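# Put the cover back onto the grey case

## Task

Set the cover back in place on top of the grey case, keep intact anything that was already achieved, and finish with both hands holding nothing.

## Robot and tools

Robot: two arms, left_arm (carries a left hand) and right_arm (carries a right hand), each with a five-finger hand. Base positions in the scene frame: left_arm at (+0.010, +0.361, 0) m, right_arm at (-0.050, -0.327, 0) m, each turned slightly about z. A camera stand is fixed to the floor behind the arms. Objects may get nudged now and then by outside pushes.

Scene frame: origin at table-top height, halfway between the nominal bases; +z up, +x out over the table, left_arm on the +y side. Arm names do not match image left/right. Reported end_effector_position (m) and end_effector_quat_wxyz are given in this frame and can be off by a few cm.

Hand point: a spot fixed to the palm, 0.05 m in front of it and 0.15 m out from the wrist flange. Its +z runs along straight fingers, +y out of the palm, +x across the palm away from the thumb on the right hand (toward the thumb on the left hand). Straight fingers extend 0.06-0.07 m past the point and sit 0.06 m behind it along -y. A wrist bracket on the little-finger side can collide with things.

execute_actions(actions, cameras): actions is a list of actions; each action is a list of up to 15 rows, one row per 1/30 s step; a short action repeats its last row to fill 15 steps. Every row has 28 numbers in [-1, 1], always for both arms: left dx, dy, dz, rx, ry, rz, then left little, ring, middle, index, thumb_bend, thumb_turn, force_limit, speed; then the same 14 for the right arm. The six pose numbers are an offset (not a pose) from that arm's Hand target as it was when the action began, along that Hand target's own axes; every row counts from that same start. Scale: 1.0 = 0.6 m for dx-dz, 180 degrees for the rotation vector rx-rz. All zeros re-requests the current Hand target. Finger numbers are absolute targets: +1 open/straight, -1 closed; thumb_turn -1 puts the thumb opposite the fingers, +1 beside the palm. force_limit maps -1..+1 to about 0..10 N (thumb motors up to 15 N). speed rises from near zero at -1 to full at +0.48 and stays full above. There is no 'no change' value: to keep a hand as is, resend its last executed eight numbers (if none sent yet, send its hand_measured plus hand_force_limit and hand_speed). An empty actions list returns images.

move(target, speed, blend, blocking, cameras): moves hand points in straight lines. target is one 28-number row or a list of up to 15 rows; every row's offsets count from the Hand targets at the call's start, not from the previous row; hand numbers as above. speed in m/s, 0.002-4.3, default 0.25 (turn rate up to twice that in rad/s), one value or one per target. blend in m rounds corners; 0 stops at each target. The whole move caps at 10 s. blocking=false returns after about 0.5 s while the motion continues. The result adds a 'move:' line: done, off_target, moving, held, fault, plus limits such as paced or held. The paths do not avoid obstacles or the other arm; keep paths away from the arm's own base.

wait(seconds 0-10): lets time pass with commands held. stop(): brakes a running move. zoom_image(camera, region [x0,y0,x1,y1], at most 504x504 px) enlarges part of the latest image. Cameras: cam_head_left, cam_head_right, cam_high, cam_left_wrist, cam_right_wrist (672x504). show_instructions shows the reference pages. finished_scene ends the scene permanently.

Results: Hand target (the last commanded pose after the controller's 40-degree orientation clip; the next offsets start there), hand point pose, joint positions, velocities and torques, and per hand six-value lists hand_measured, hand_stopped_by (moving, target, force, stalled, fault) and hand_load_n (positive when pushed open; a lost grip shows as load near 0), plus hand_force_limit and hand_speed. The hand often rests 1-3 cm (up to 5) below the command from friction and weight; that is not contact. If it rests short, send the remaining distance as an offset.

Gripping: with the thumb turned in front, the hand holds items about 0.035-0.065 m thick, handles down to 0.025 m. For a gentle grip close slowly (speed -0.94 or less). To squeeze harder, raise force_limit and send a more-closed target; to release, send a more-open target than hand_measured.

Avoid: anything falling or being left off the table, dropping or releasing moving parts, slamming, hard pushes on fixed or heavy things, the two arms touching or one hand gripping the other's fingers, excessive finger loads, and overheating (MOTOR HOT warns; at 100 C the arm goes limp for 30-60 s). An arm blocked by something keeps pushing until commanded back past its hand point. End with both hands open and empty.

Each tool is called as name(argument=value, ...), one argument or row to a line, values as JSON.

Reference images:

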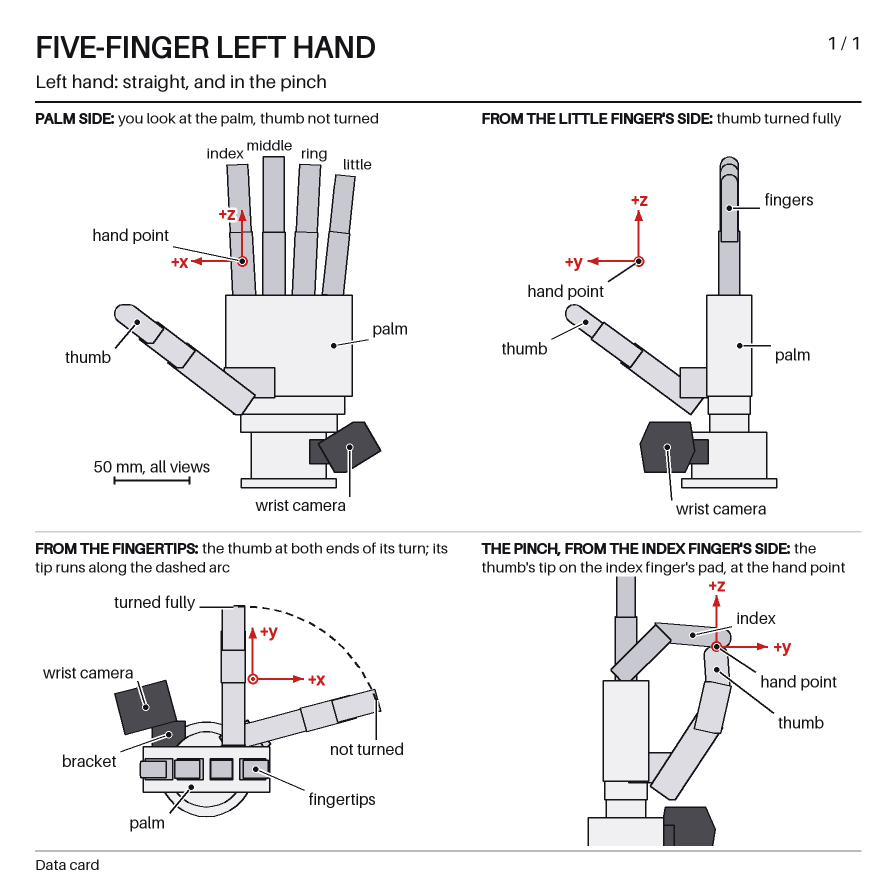

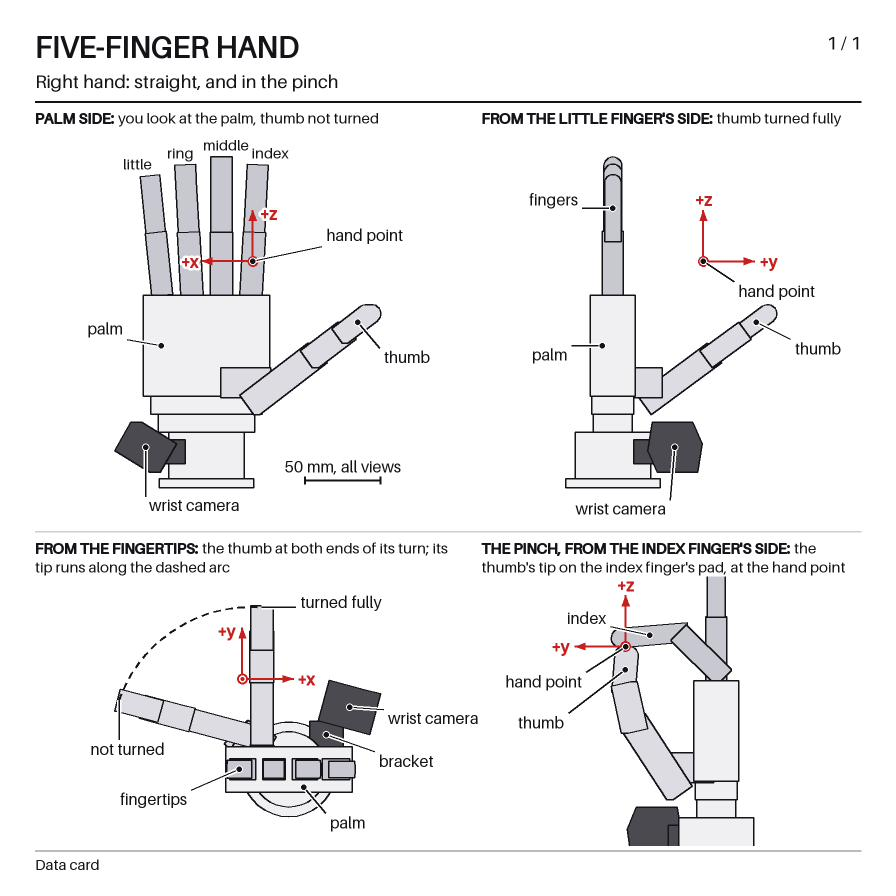

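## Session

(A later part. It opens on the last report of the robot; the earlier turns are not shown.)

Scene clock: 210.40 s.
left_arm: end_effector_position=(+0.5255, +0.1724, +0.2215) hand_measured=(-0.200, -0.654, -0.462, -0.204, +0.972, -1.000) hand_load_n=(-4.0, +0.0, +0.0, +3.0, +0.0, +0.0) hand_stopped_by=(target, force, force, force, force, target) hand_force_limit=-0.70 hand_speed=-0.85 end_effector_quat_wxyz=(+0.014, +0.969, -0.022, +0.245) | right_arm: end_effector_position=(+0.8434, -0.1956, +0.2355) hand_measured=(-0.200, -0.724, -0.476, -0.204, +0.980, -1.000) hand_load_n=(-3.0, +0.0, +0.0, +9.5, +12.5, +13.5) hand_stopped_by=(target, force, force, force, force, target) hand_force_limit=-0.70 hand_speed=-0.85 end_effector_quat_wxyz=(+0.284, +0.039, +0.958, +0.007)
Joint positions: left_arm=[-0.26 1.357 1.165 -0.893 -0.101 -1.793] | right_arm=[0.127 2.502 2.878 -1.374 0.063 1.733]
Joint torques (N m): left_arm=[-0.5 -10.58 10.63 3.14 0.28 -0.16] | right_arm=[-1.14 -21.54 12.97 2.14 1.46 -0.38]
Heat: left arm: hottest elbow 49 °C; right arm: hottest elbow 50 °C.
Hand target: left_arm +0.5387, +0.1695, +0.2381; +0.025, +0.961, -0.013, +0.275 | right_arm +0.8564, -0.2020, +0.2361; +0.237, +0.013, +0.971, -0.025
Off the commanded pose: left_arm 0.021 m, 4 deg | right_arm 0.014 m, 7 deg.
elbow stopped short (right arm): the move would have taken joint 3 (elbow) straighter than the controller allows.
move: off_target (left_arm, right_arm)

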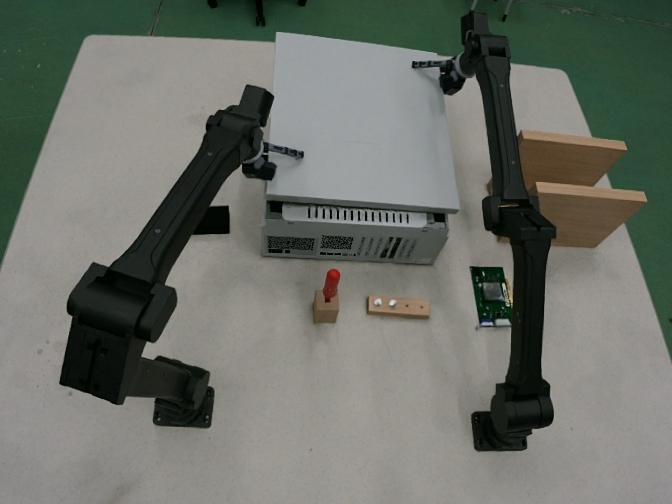

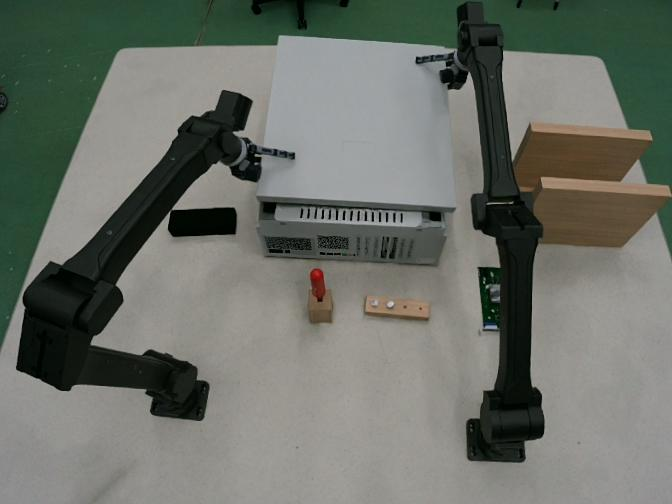

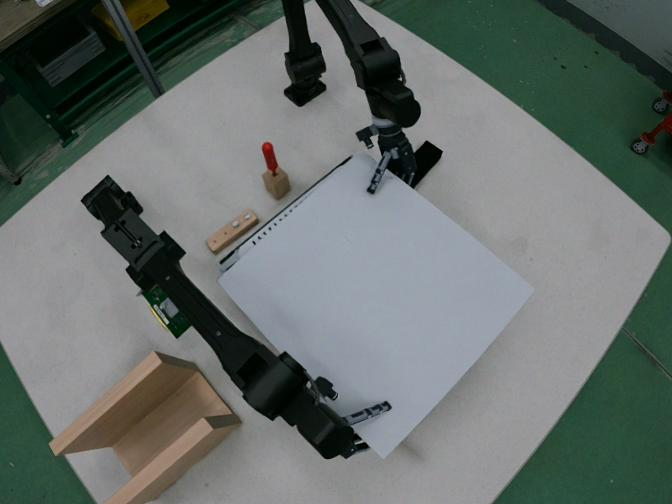

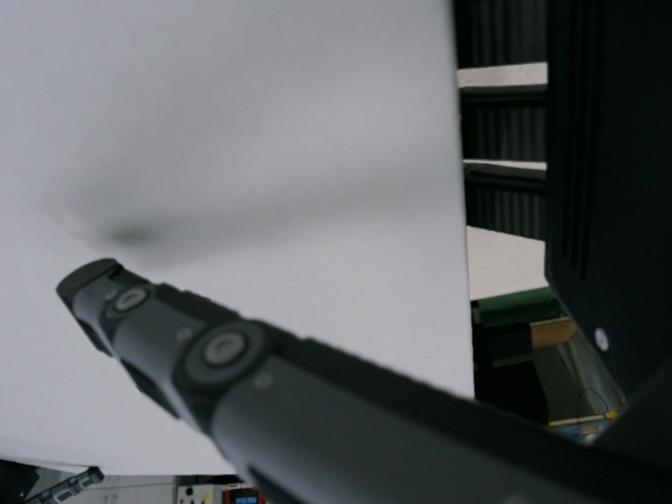

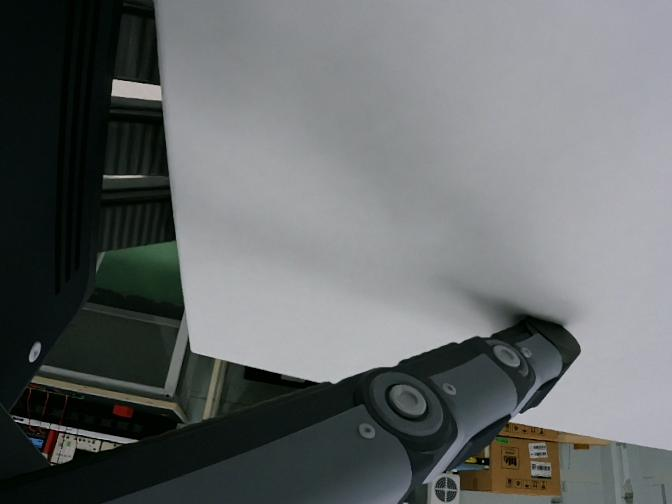

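move(
  target=[0.0229,0.0010,-0.0840,0,0,0,-0.2,-1,-0.7,-0.4,0,-1,-0.7,-0.85,-0.0050,-0.0011,-0.0820,0,0,0,-0.2,-1,-0.7,-0.4,0,-1,-0.7,-0.85],
  speed=0.07,
  cameras=["cam_head_left","cam_right_wrist"],
)

Scene clock: 220.10 s.
left_arm: end_effector_position=(+0.5080, +0.1779, +0.2204) hand_measured=(-0.200, -0.654, -0.462, -0.204, +0.972, -1.000) hand_load_n=(+0.0, +3.5, +1.0, +1.5, +0.0, +0.0) hand_stopped_by=(target, force, force, force, force, target) hand_force_limit=-0.70 hand_speed=-0.85 end_effector_quat_wxyz=(+0.008, +0.975, -0.020, +0.220) | right_arm: end_effector_position=(+0.8314, -0.1886, +0.2351) hand_measured=(-0.200, -0.724, -0.476, -0.204, +0.980, -1.000) hand_load_n=(-1.0, +0.0, +0.5, +7.0, +11.0, +8.0) hand_stopped_by=(target, force, force, force, force, target) hand_force_limit=-0.70 hand_speed=-0.85 end_effector_quat_wxyz=(+0.267, +0.030, +0.963, +0.003)
Joint positions: left_arm=[-0.26 1.336 1.165 -0.967 -0.101 -1.8] | right_arm=[0.137 2.494 2.879 -1.42 0.067 1.725]
Joint torques (N m): left_arm=[-0.38 -12.92 16.38 0.57 0.22 -0.13] | right_arm=[-1.38 -25.64 12.78 1.36 1.43 -0.27]
Heat: left arm: hottest elbow 47 °C; right arm: hottest elbow 49 °C.
Hand target: left_arm +0.5237, +0.1716, +0.2882; +0.025, +0.961, -0.013, +0.275 | right_arm +0.8364, -0.1999, +0.2811; +0.237, +0.013, +0.971, -0.025
Off the commanded pose: left_arm 0.070 m, 7 deg | right_arm 0.048 m, 5 deg.
elbow stopped short (right arm): the move would have taken joint 3 (elbow) straighter than the controller allows.
move: off_target (left_arm, right_arm)
Images, in order (width x height): cam_head_left 672x504, cam_right_wrist 672x504.

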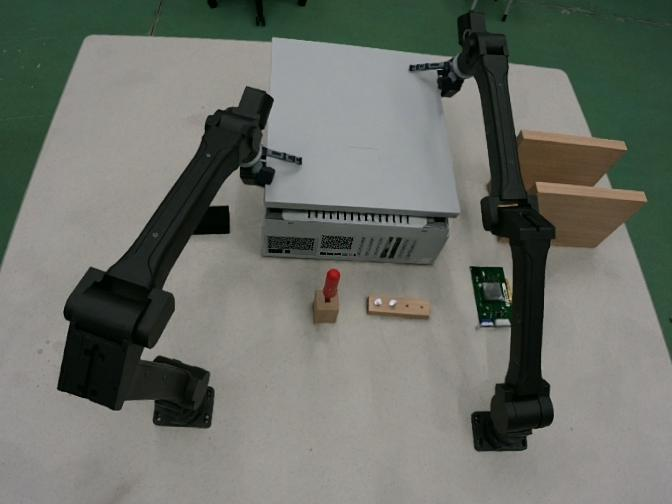

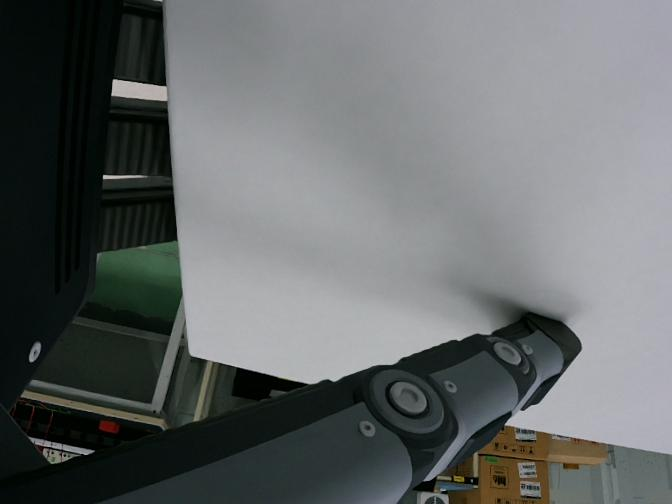

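move(
  target=[0.0139,0.0032,-0.0600,0,0,0,-0.2,-1,-0.7,-0.4,0,-1,-0.7,-0.85,-0.0092,-0.0032,-0.0609,0,0,0,-0.2,-1,-0.7,-0.4,0,-1,-0.7,-0.85],
  speed=0.07,
)

Scene clock: 222.13 s.
left_arm: end_effector_position=(+0.4936, +0.1806, +0.2469) hand_measured=(-0.200, -0.654, -0.462, -0.204, +0.972, -1.000) hand_load_n=(+0.0, +3.5, +1.0, +1.0, +0.0, +0.0) hand_stopped_by=(target, force, force, force, force, target) hand_force_limit=-0.70 hand_speed=-0.85 end_effector_quat_wxyz=(+0.005, +0.977, -0.020, +0.211) | right_arm: end_effector_position=(+0.8191, -0.1837, +0.2602) hand_measured=(-0.200, -0.724, -0.476, -0.204, +0.980, -1.000) hand_load_n=(+0.0, +0.0, +0.0, +7.5, +11.5, +11.0) hand_stopped_by=(target, force, force, force, force, target) hand_force_limit=-0.70 hand_speed=-0.85 end_effector_quat_wxyz=(+0.268, +0.026, +0.963, +0.003)
Joint positions: left_arm=[-0.264 1.299 1.208 -1.067 -0.103 -1.805] | right_arm=[0.144 2.458 2.879 -1.453 0.068 1.723]
Joint torques (N m): left_arm=[-0.73 -13.1 17.76 0.92 0.09 -0.15] | right_arm=[-1.85 -26.11 12.64 1.68 1.37 -0.22]
Heat: left arm: hottest elbow 47 °C; right arm: hottest elbow 48 °C.
Hand target: left_arm +0.5118, +0.1717, +0.3232; +0.025, +0.961, -0.013, +0.275 | right_arm +0.8244, -0.1999, +0.3162; +0.237, +0.013, +0.971, -0.025
Off the commanded pose: left_arm 0.079 m, 8 deg | right_arm 0.058 m, 5 deg.
elbow stopped short (right arm): the move would have taken joint 3 (elbow) straighter than the controller allows.
move: off_target (left_arm, right_arm)

move(
  target=[-0.0106,0.0027,-0.0459,0,0.0083,0,-0.2,-1,-0.7,-0.4,0,-1,-0.7,-0.85,0.0142,-0.0027,-0.0449,0,0,0,-0.2,-1,-0.7,-0.4,0,-1,-0.7,-0.85],
  speed=0.07,
  cameras=["cam_head_left","cam_high"],
)

Scene clock: 224.43 s.
left_arm: end_effector_position=(+0.4785, +0.1797, +0.2695) hand_measured=(-0.200, -0.654, -0.462, -0.204, +0.972, -1.000) hand_load_n=(+0.0, +2.0, +0.5, +1.5, +0.0, +0.0) hand_stopped_by=(target, force, force, force, force, target) hand_force_limit=-0.70 hand_speed=-0.85 end_effector_quat_wxyz=(+0.004, +0.974, -0.021, +0.225) | right_arm: end_effector_position=(+0.8019, -0.1858, +0.2823) hand_measured=(-0.200, -0.724, -0.476, -0.204, +0.980, -1.000) hand_load_n=(+0.0, +0.0, +2.0, +6.5, +11.5, +8.5) hand_stopped_by=(target, force, force, force, force, target) hand_force_limit=-0.70 hand_speed=-0.85 end_effector_quat_wxyz=(+0.259, +0.026, +0.966, +0.002)
Joint positions: left_arm=[-0.281 1.243 1.208 -1.097 -0.118 -1.815] | right_arm=[0.144 2.421 2.879 -1.51 0.068 1.723]
Joint torques (N m): left_arm=[-0.79 -12.57 17.22 1.14 0.04 -0.21] | right_arm=[-1.67 -25.7 12.51 1.48 1.39 -0.22]
Heat: left arm: hottest elbow 48 °C; right arm: hottest elbow 48 °C.
Hand target: left_arm +0.4918, +0.1716, +0.3435; +0.026, +0.957, -0.012, +0.288 | right_arm +0.8045, -0.1999, +0.3361; +0.237, +0.013, +0.971, -0.025
Off the commanded pose: left_arm 0.075 m, 8 deg | right_arm 0.056 m, 4 deg.
elbow stopped short (right arm): the move would have taken joint 3 (elbow) straighter than the controller allows.
move: off_target (left_arm, right_arm)
Images, in order (width x height): cam_head_left 672x504, cam_high 672x504.

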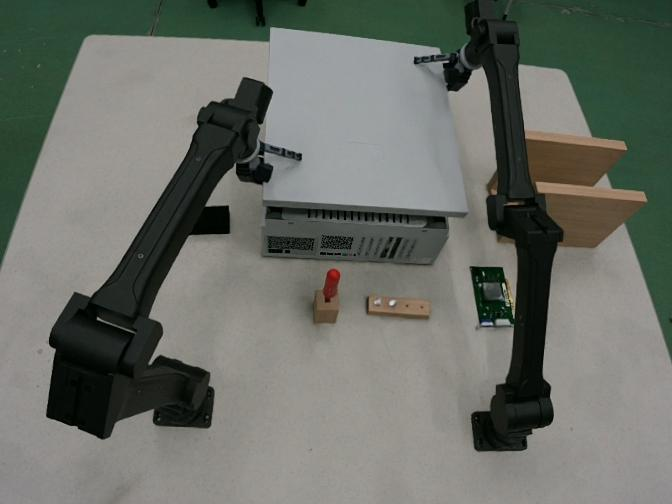

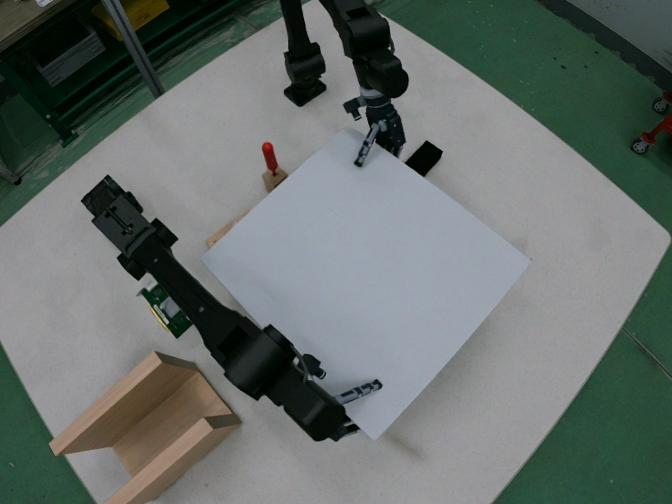

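move(
  target=[0,0,0,0,0,0,1,-1,-0.7,-0.4,0,-1,-0.7,-0.4,0,0,0,0,0,0,1,-1,-0.7,-0.4,0,-1,-0.7,-0.4],
  speed=0.1,
)

Scene clock: 225.83 s.
left_arm: end_effector_position=(+0.4785, +0.1797, +0.2695) hand_measured=(+1.000, -0.654, -0.462, -0.204, +0.972, -1.000) hand_load_n=(+0.0, +2.5, +1.0, +1.5, +0.0, +0.0) hand_stopped_by=(target, force, force, force, force, target) hand_force_limit=-0.70 hand_speed=-0.40 end_effector_quat_wxyz=(+0.004, +0.974, -0.021, +0.225) | right_arm: end_effector_position=(+0.8018, -0.1858, +0.2823) hand_measured=(+1.000, -0.724, -0.476, -0.204, +0.980, -1.000) hand_load_n=(+0.0, +0.0, +1.5, +6.5, +11.5, +8.5) hand_stopped_by=(target, force, force, force, force, target) hand_force_limit=-0.70 hand_speed=-0.40 end_effector_quat_wxyz=(+0.259, +0.026, +0.966, +0.002)
Joint positions: left_arm=[-0.282 1.243 1.208 -1.098 -0.119 -1.816] | right_arm=[0.144 2.421 2.879 -1.51 0.068 1.723]
Joint torques (N m): left_arm=[-0.32 -12.28 17.2 0.95 0.07 -0.18] | right_arm=[-1.61 -25.7 12.52 1.47 1.39 -0.23]
Heat: left arm: hottest elbow 48 °C; right arm: hottest elbow 47 °C.
Hand target: left_arm +0.4917, +0.1715, +0.3434; +0.025, +0.957, -0.012, +0.287 | right_arm +0.8044, -0.1999, +0.3360; +0.237, +0.013, +0.971, -0.025
Off the commanded pose: left_arm 0.076 m, 8 deg | right_arm 0.056 m, 4 deg.
elbow stopped short (right arm): the move would have taken joint 3 (elbow) straighter than the controller allows.
move: off_target (left_arm, right_arm)

move(
  target=[-0.0133,-0.0076,0.1105,-0.0052,0,0.0079,1,-1,-0.7,-0.4,0,-1,-0.7,-0.4,0.0193,-0.0063,0.1030,0.0044,0,0.0084,1,-1,-0.7,-0.4,0,-1,-0.7,-0.4],
  speed=0.07,
  cameras=["cam_head_left","cam_head_right","cam_high"],
)

Scene clock: 230.47 s.
left_arm: end_effector_position=(+0.5014, +0.1768, +0.2377) hand_measured=(+1.000, -0.654, -0.462, -0.204, +0.972, -1.000) hand_load_n=(+0.0, +0.0, +0.0, +2.5, +0.0, -0.5) hand_stopped_by=(target, force, force, force, force, target) hand_force_limit=-0.70 hand_speed=-0.40 end_effector_quat_wxyz=(+0.012, +0.972, -0.032, +0.232) | right_arm: end_effector_position=(+0.8109, -0.1946, +0.2402) hand_measured=(+1.000, -0.724, -0.476, -0.204, +0.980, -1.000) hand_load_n=(+0.0, +1.0, +3.0, +6.5, +11.5, +11.0) hand_stopped_by=(target, force, force, force, force, target) hand_force_limit=-0.70 hand_speed=-0.40 end_effector_quat_wxyz=(+0.237, +0.036, +0.971, -0.008)
Joint positions: left_arm=[-0.26 1.302 1.169 -0.978 -0.093 -1.777] | right_arm=[0.136 2.471 2.879 -1.508 0.082 1.733]
Joint torques (N m): left_arm=[0.73 -11.81 13.19 3.12 0.37 0] | right_arm=[-1.67 -24.35 12.67 2.04 1.33 -0.21]
Heat: left arm: hottest elbow 49 °C; right arm: hottest elbow 46 °C.
Hand target: left_arm +0.5216, +0.1724, +0.2835; +0.030, +0.957, -0.027, +0.288 | right_arm +0.8224, -0.2069, +0.2761; +0.237, +0.027, +0.971, -0.029
Off the commanded pose: left_arm 0.050 m, 7 deg | right_arm 0.040 m, 3 deg.
elbow stopped short (right arm): the move would have taken joint 3 (elbow) straighter than the controller allows.
move: off_target (left_arm, right_arm)
Images, in order (width x height): cam_head_left 672x504, cam_head_right 672x504, cam_high 672x504.

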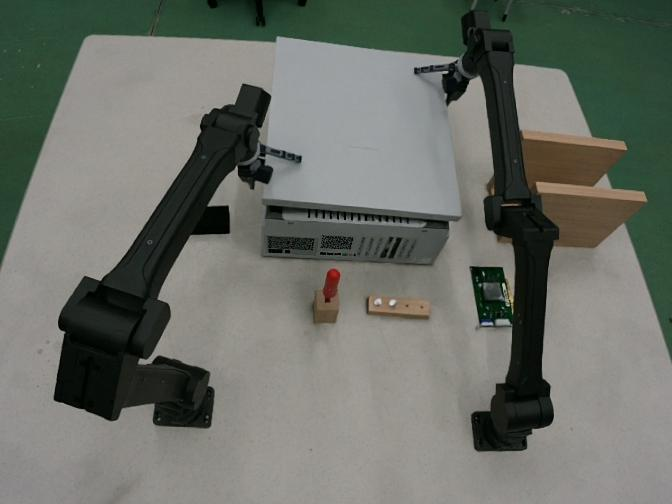

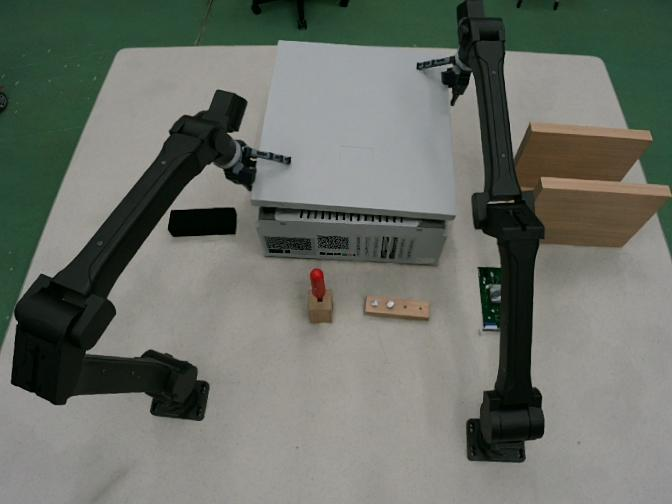

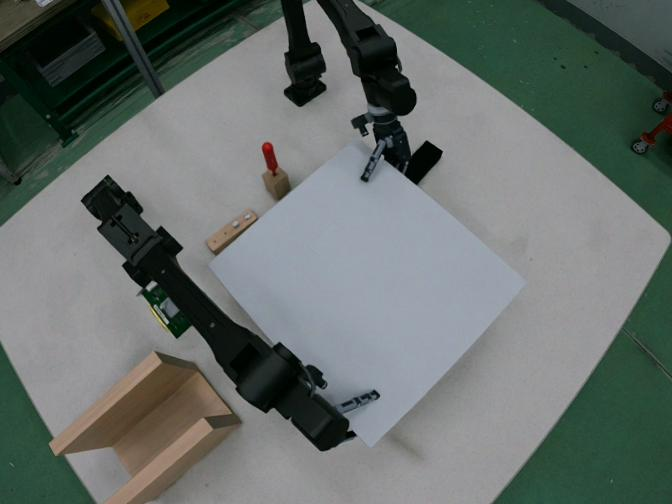

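zoom_image(
  camera="cam_head_left",
  region=[240, 150, 500, 280],
)

zoom_image(
  camera="cam_head_right",
  region=[230, 150, 490, 280],
)

zoom_image(
  camera="cam_high",
  region=[180, 120, 480, 320],
)

Scaled by 1.938 from the camera's 672x504 image, which has a finer 960x720 frame.

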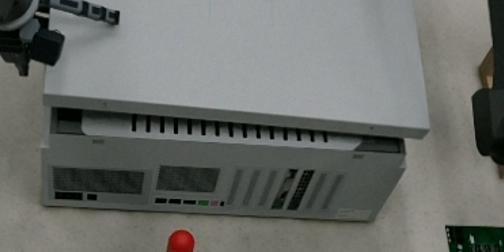

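Scaled by 1.938 from the camera's 672x504 image, which has a finer 960x720 frame.

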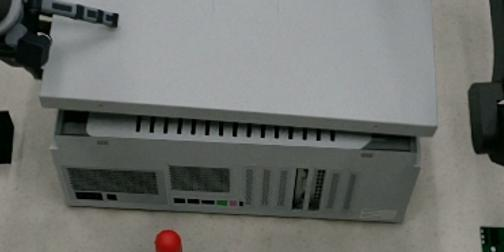

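Scaled by 1.680 from the camera's 672x504 image, which has a finer 960x720 frame.

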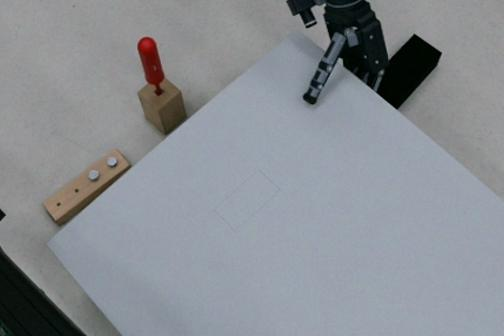

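move(
  target=[0.0026,0.0019,0.0419,0.0015,0,-0.0023,1,-1,-0.7,-0.4,0,-1,-0.7,-0.4,-0.0131,-0.0025,0.0296,-0.0013,0,-0.0025,1,-1,-0.7,-0.4,0,-1,-0.7,-0.4],
  speed=0.05,
  cameras=["cam_head_left","cam_head_right","cam_high"],
)

zoom_image(
  camera="cam_head_left",
  region=[240, 150, 500, 280],
)

zoom_image(
  camera="cam_head_right",
  region=[230, 150, 490, 280],
)

zoom_image(
  camera="cam_high",
  region=[180, 120, 480, 320],
)

Scene clock: 234.27 s.
left_arm: end_effector_position=(+0.5159, +0.1735, +0.2214) hand_measured=(+1.000, -0.654, -0.462, -0.204, +0.972, -1.000) hand_load_n=(+0.0, +0.0, +0.0, +2.5, +0.0, +0.0) hand_stopped_by=(target, force, force, force, force, target) hand_force_limit=-0.70 hand_speed=-0.40 end_effector_quat_wxyz=(+0.013, +0.971, -0.031, +0.235) | right_arm: end_effector_position=(+0.8250, -0.1987, +0.2326) hand_measured=(+1.000, -0.724, -0.476, -0.204, +0.980, -1.000) hand_load_n=(+0.0, +0.0, +2.5, +6.5, +11.5, +9.5) hand_stopped_by=(target, force, force, force, force, target) hand_force_limit=-0.70 hand_speed=-0.40 end_effector_quat_wxyz=(+0.252, +0.039, +0.967, -0.006)
Joint positions: left_arm=[-0.259 1.344 1.161 -0.921 -0.093 -1.776] | right_arm=[0.13 2.489 2.879 -1.457 0.082 1.733]
Joint torques (N m): left_arm=[0.21 -12.22 13 3.03 0.25 -0.11] | right_arm=[-1.61 -24.06 12.71 2.26 1.06 -0.31]
Heat: left arm: hottest elbow 48 °C; right arm: hottest elbow 46 °C.
Hand target: left_arm +0.5367, +0.1695, +0.2635; +0.029, +0.957, -0.022, +0.288 | right_arm +0.8375, -0.2101, +0.2642; +0.237, +0.023, +0.971, -0.028
Off the commanded pose: left_arm 0.047 m, 7 deg | right_arm 0.036 m, 4 deg.
elbow stopped short (right arm): the move would have taken joint 3 (elbow) straighter than the controller allows.
move: off_target (left_arm, right_arm)
Images, in order (width x height): cam_head_left 672x504, cam_head_right 672x504, cam_high 672x504.

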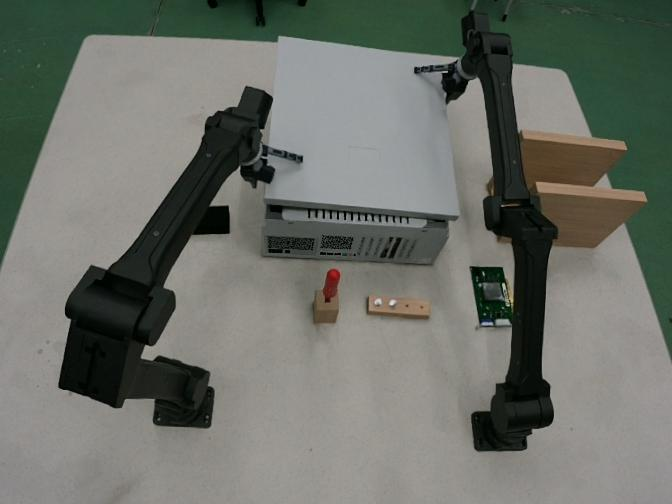

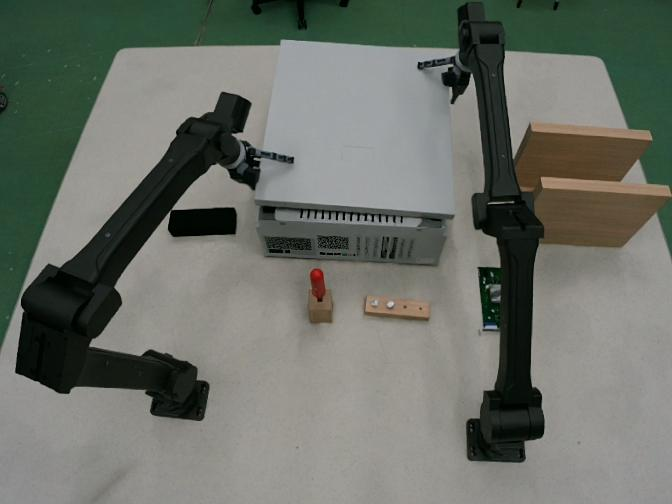

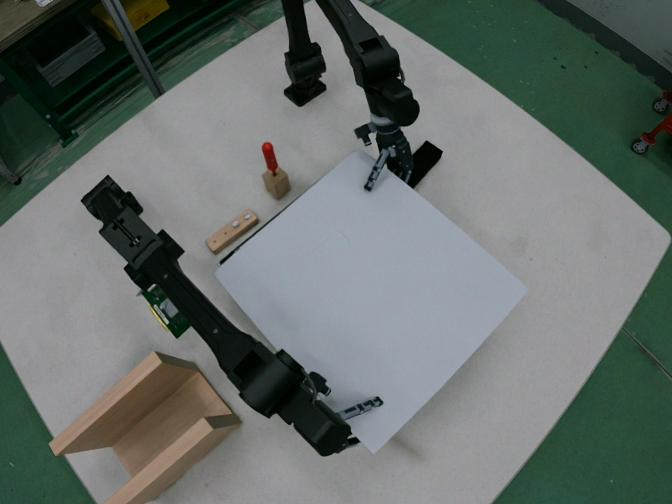

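Scaled by 1.938 from the camera's 672x504 image, which has a finer 960x720 frame.

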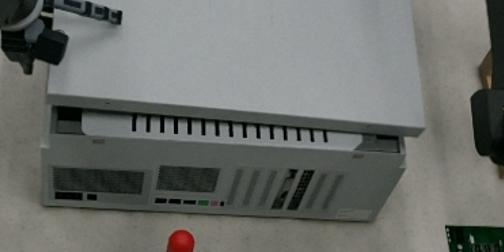

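Scaled by 1.938 from the camera's 672x504 image, which has a finer 960x720 frame.

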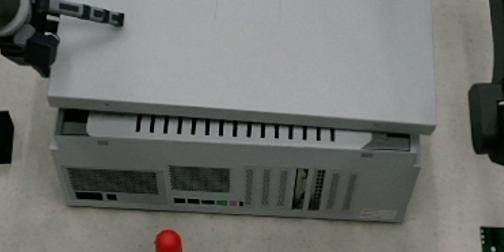

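Scaled by 1.680 from the camera's 672x504 image, which has a finer 960x720 frame.

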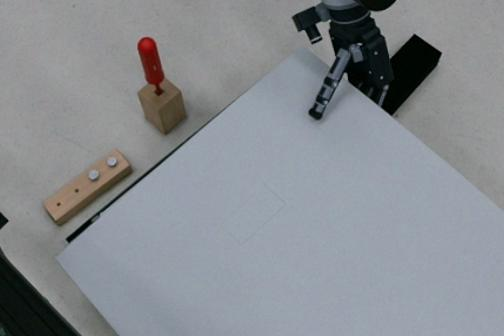

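move(
  target=[-0.0027,-0.0014,0.0222,0,0,0,1,-1,-0.7,-0.4,0,-1,-0.7,-0.4,0.0003,0.0015,0.0223,0,0,0,1,-1,-0.7,-0.4,0,-1,-0.7,-0.4],
  speed=0.04,
)

Scene clock: 238.77 s.
left_arm: end_effector_position=(+0.5214, +0.1727, +0.2125) hand_measured=(+1.000, -0.654, -0.462, -0.204, +0.972, -1.000) hand_load_n=(+0.0, +0.0, +0.0, +2.0, +0.0, +0.0) hand_stopped_by=(target, force, force, force, force, target) hand_force_limit=-0.70 hand_speed=-0.40 end_effector_quat_wxyz=(+0.013, +0.971, -0.030, +0.238) | right_arm: end_effector_position=(+0.8306, -0.1988, +0.2214) hand_measured=(+1.000, -0.724, -0.476, -0.204, +0.980, -1.000) hand_load_n=(+0.0, +0.0, +0.5, +7.0, +11.0, +12.0) hand_stopped_by=(target, force, force, force, force, target) hand_force_limit=-0.70 hand_speed=-0.40 end_effector_quat_wxyz=(+0.253, +0.040, +0.967, -0.006)
Joint positions: left_arm=[-0.257 1.359 1.149 -0.888 -0.093 -1.776] | right_arm=[0.129 2.506 2.879 -1.439 0.082 1.733]
Joint torques (N m): left_arm=[-0.26 -11.16 12.86 3.04 0.32 -0.06] | right_arm=[-1.73 -24.06 12.77 2.29 1.05 -0.31]
Heat: left arm: hottest elbow 49 °C; right arm: hottest elbow 45 °C.
Hand target: left_arm +0.5426, +0.1694, +0.2514; +0.029, +0.957, -0.023, +0.288 | right_arm +0.8435, -0.2100, +0.2522; +0.237, +0.023, +0.971, -0.028
Off the commanded pose: left_arm 0.045 m, 6 deg | right_arm 0.035 m, 4 deg.
elbow stopped short (right arm): the move would have taken joint 3 (elbow) straighter than the controller allows.
move: off_target (left_arm, right_arm)

move(
  target=[-0.0154,-0.0012,0.0231,0,0,0,1,-1,-0.7,-0.4,0,-1,-0.7,-0.4,0.0128,0.0012,0.0246,0,0.0083,0,1,-1,-0.7,-0.4,0,-1,-0.7,-0.4],
  speed=0.04,
  cameras=["cam_head_left","cam_head_right","cam_high"],
)

zoom_image(
  camera="cam_head_left",
  region=[240, 150, 500, 280],
)

zoom_image(
  camera="cam_head_right",
  region=[230, 150, 490, 280],
)

zoom_image(
  camera="cam_high",
  region=[180, 120, 480, 320],
)

Scene clock: 241.60 s.
left_arm: end_effector_position=(+0.5235, +0.1732, +0.2060) hand_measured=(+1.000, -0.654, -0.462, -0.204, +0.972, -1.000) hand_load_n=(+0.0, -1.0, +0.0, +2.5, +0.0, +0.0) hand_stopped_by=(target, force, force, force, force, target) hand_force_limit=-0.70 hand_speed=-0.40 end_effector_quat_wxyz=(+0.015, +0.969, -0.028, +0.247) | right_arm: end_effector_position=(+0.8327, -0.1991, +0.2080) hand_measured=(+1.000, -0.724, -0.476, -0.204, +0.980, -1.000) hand_load_n=(+0.0, +0.0, +0.0, +8.0, +11.5, +14.0) hand_stopped_by=(target, force, force, force, force, target) hand_force_limit=-0.70 hand_speed=-0.40 end_effector_quat_wxyz=(+0.246, +0.041, +0.968, -0.007)
Joint positions: left_arm=[-0.255 1.359 1.124 -0.844 -0.093 -1.776] | right_arm=[0.129 2.522 2.879 -1.436 0.082 1.735]
Joint torques (N m): left_arm=[-0.38 -10.75 12 3.18 0.27 -0.05] | right_arm=[-1.67 -24.06 12.79 1.85 0.9 -0.32]
Heat: left arm: hottest elbow 49 °C; right arm: hottest elbow 45 °C.
Hand target: left_arm +0.5427, +0.1695, +0.2348; +0.029, +0.957, -0.023, +0.288 | right_arm +0.8435, -0.2100, +0.2355; +0.225, +0.024, +0.974, -0.027
Off the commanded pose: left_arm 0.035 m, 5 deg | right_arm 0.032 m, 4 deg.
elbow stopped short (right arm): the move would have taken joint 3 (elbow) straighter than the controller allows.
move: off_target (left_arm, right_arm)
Images, in order (width x height): cam_head_left 672x504, cam_head_right 672x504, cam_high 672x504.

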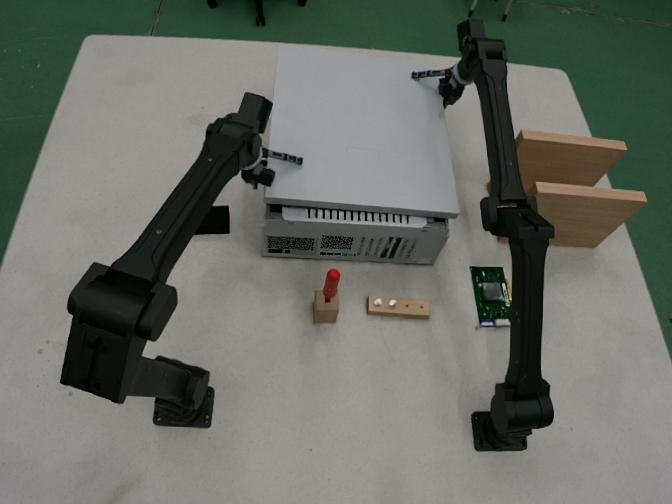

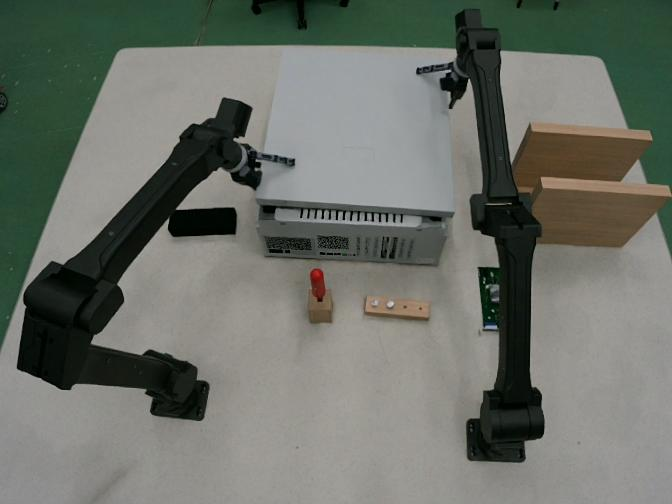

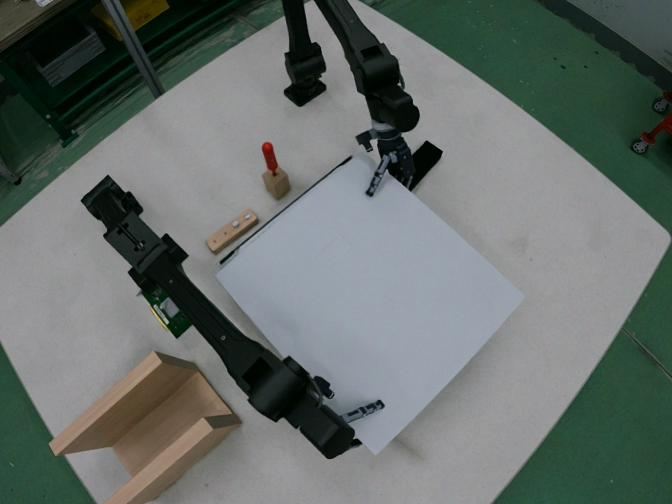

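Scaled by 1.938 from the camera's 672x504 image, which has a finer 960x720 frame.

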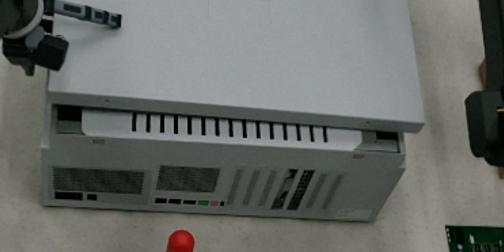

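Scaled by 1.938 from the camera's 672x504 image, which has a finer 960x720 frame.

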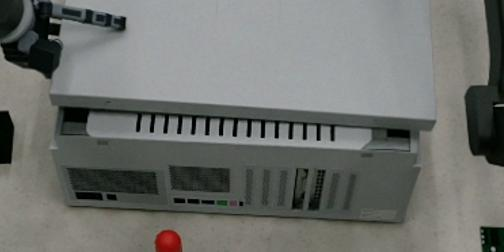

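Scaled by 1.680 from the camera's 672x504 image, which has a finer 960x720 frame.

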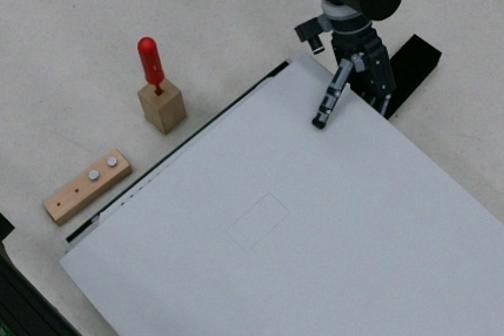

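zoom_image(
  camera="cam_head_left",
  region=[250, 185, 310, 245],
)

zoom_image(
  camera="cam_head_right",
  region=[245, 185, 305, 245],
)

zoom_image(
  camera="cam_head_left",
  region=[415, 200, 475, 260],
)

zoom_image(
  camera="cam_head_right",
  region=[410, 200, 470, 260],
)

Scaled by 8.400 from the camera's 672x504 image, which has a finer 960x720 frame.

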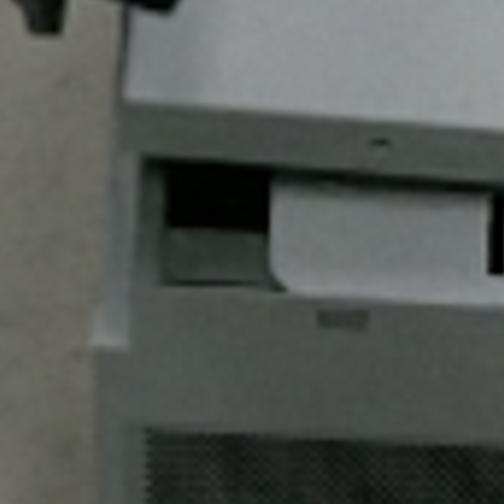

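Scaled by 8.400 from the camera's 672x504 image, which has a finer 960x720 frame.

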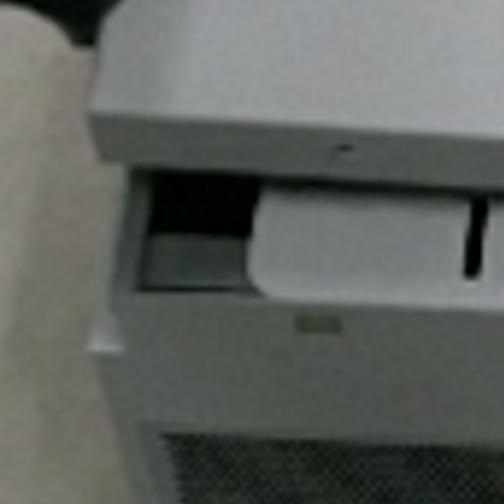

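Scaled by 8.400 from the camera's 672x504 image, which has a finer 960x720 frame.

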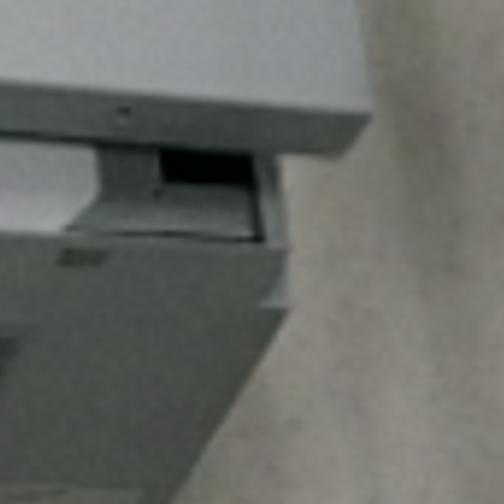

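Scaled by 8.400 from the camera's 672x504 image, which has a finer 960x720 frame.

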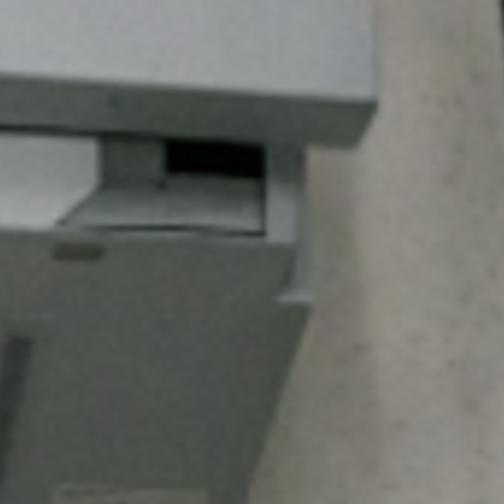

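move(
  target=[-0.0110,0.0027,-0.0832,0,0,0,1,-1,-0.7,-0.4,0,-1,-0.7,-0.4,0.0248,-0.0030,-0.0863,0,0,0,1,-1,-0.7,-0.4,0,-1,-0.7,-0.4],
  speed=0.06,
  cameras=["cam_head_left","cam_head_right","cam_high"],
)

zoom_image(
  camera="cam_head_left",
  region=[250, 185, 310, 245],
)

zoom_image(
  camera="cam_head_right",
  region=[245, 185, 305, 245],
)

zoom_image(
  camera="cam_head_left",
  region=[415, 200, 475, 260],
)

zoom_image(
  camera="cam_head_right",
  region=[410, 200, 470, 260],
)

Scene clock: 269.30 s.
left_arm: end_effector_position=(+0.5015, +0.1772, +0.2253) hand_measured=(+1.000, -0.654, -0.462, -0.204, +0.972, -1.000) hand_load_n=(+0.0, +0.0, +0.0, +2.0, +0.0, +0.0) hand_stopped_by=(target, force, force, force, force, target) hand_force_limit=-0.70 hand_speed=-0.40 end_effector_quat_wxyz=(+0.015, +0.969, -0.031, +0.245) | right_arm: end_effector_position=(+0.8064, -0.2030, +0.2234) hand_measured=(+1.000, -0.724, -0.476, -0.204, +0.980, -1.000) hand_load_n=(+0.0, +3.0, +3.0, +3.0, +11.0, +7.5) hand_stopped_by=(target, force, force, force, force, target) hand_force_limit=-0.70 hand_speed=-0.40 end_effector_quat_wxyz=(+0.214, +0.042, +0.976, -0.012)
Joint positions: left_arm=[-0.26 1.292 1.115 -0.906 -0.095 -1.776] | right_arm=[0.128 2.485 2.879 -1.54 0.082 1.739]
Joint torques (N m): left_arm=[-0.62 -13.04 13.35 1.5 0.05 -0.24] | right_arm=[-1.08 -26.17 12.62 0.92 1.02 -0.35]
Heat: left arm: hottest elbow 47 °C; right arm: hottest elbow 44 °C.
Hand target: left_arm +0.5097, +0.1715, +0.2728; +0.029, +0.957, -0.023, +0.288 | right_arm +0.8074, -0.2080, +0.2755; +0.224, +0.024, +0.974, -0.027
Off the commanded pose: left_arm 0.049 m, 5 deg | right_arm 0.052 m, 3 deg.
elbow stopped short (right arm): the move would have taken joint 3 (elbow) straighter than the controller allows.
move: off_target (left_arm, right_arm)
Images, in order (width x height): cam_head_left 672x504, cam_head_right 672x504, cam_high 672x504.

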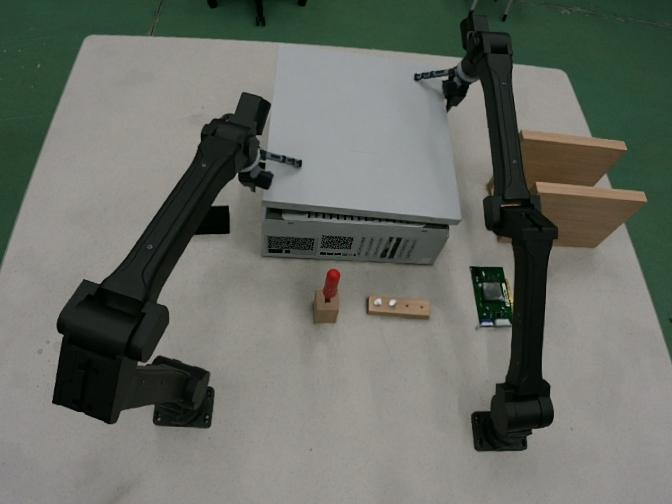

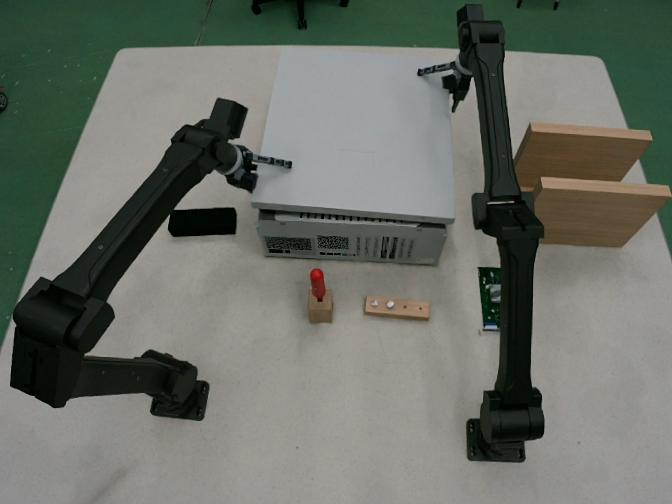

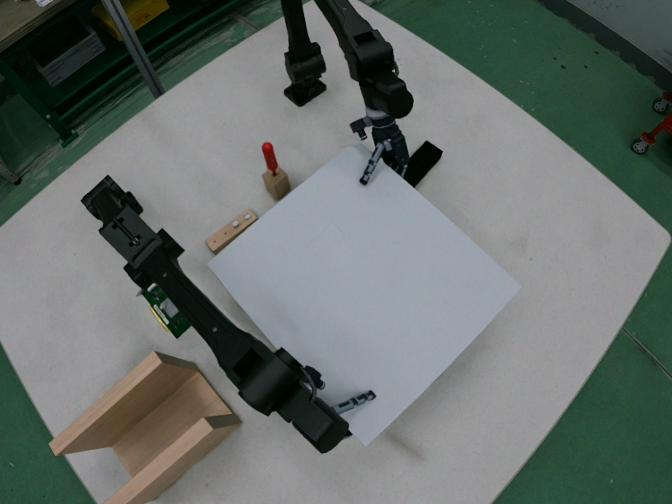

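Scaled by 8.400 from the camera's 672x504 image, which has a finer 960x720 frame.

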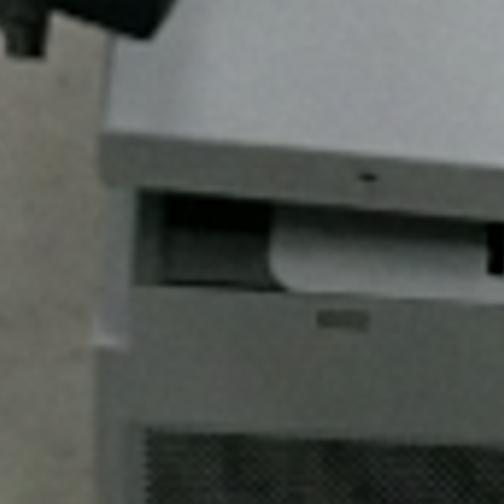

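Scaled by 8.400 from the camera's 672x504 image, which has a finer 960x720 frame.

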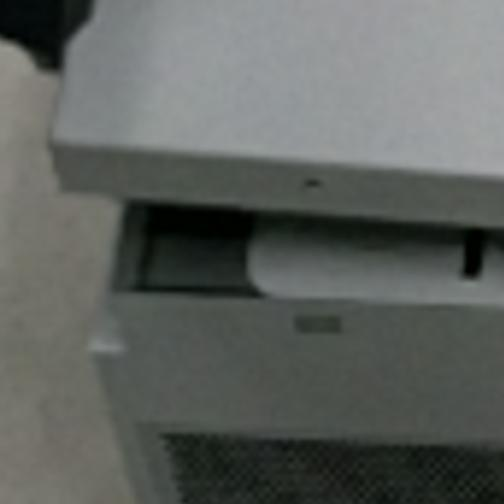

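Scaled by 8.400 from the camera's 672x504 image, which has a finer 960x720 frame.

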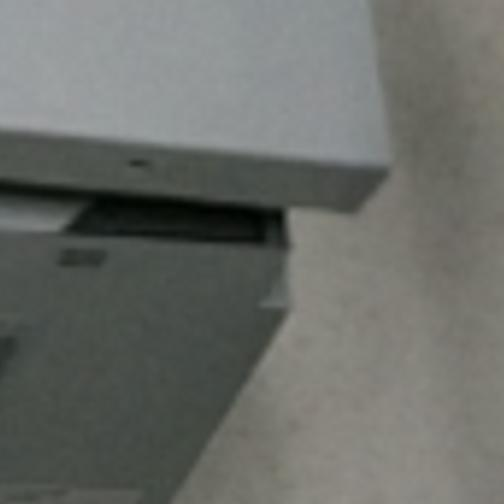

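Scaled by 8.400 from the camera's 672x504 image, which has a finer 960x720 frame.

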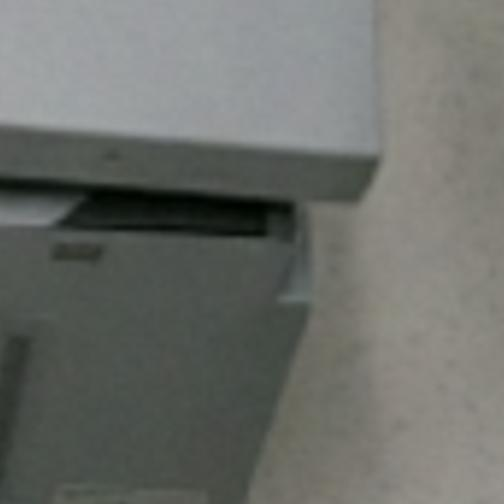

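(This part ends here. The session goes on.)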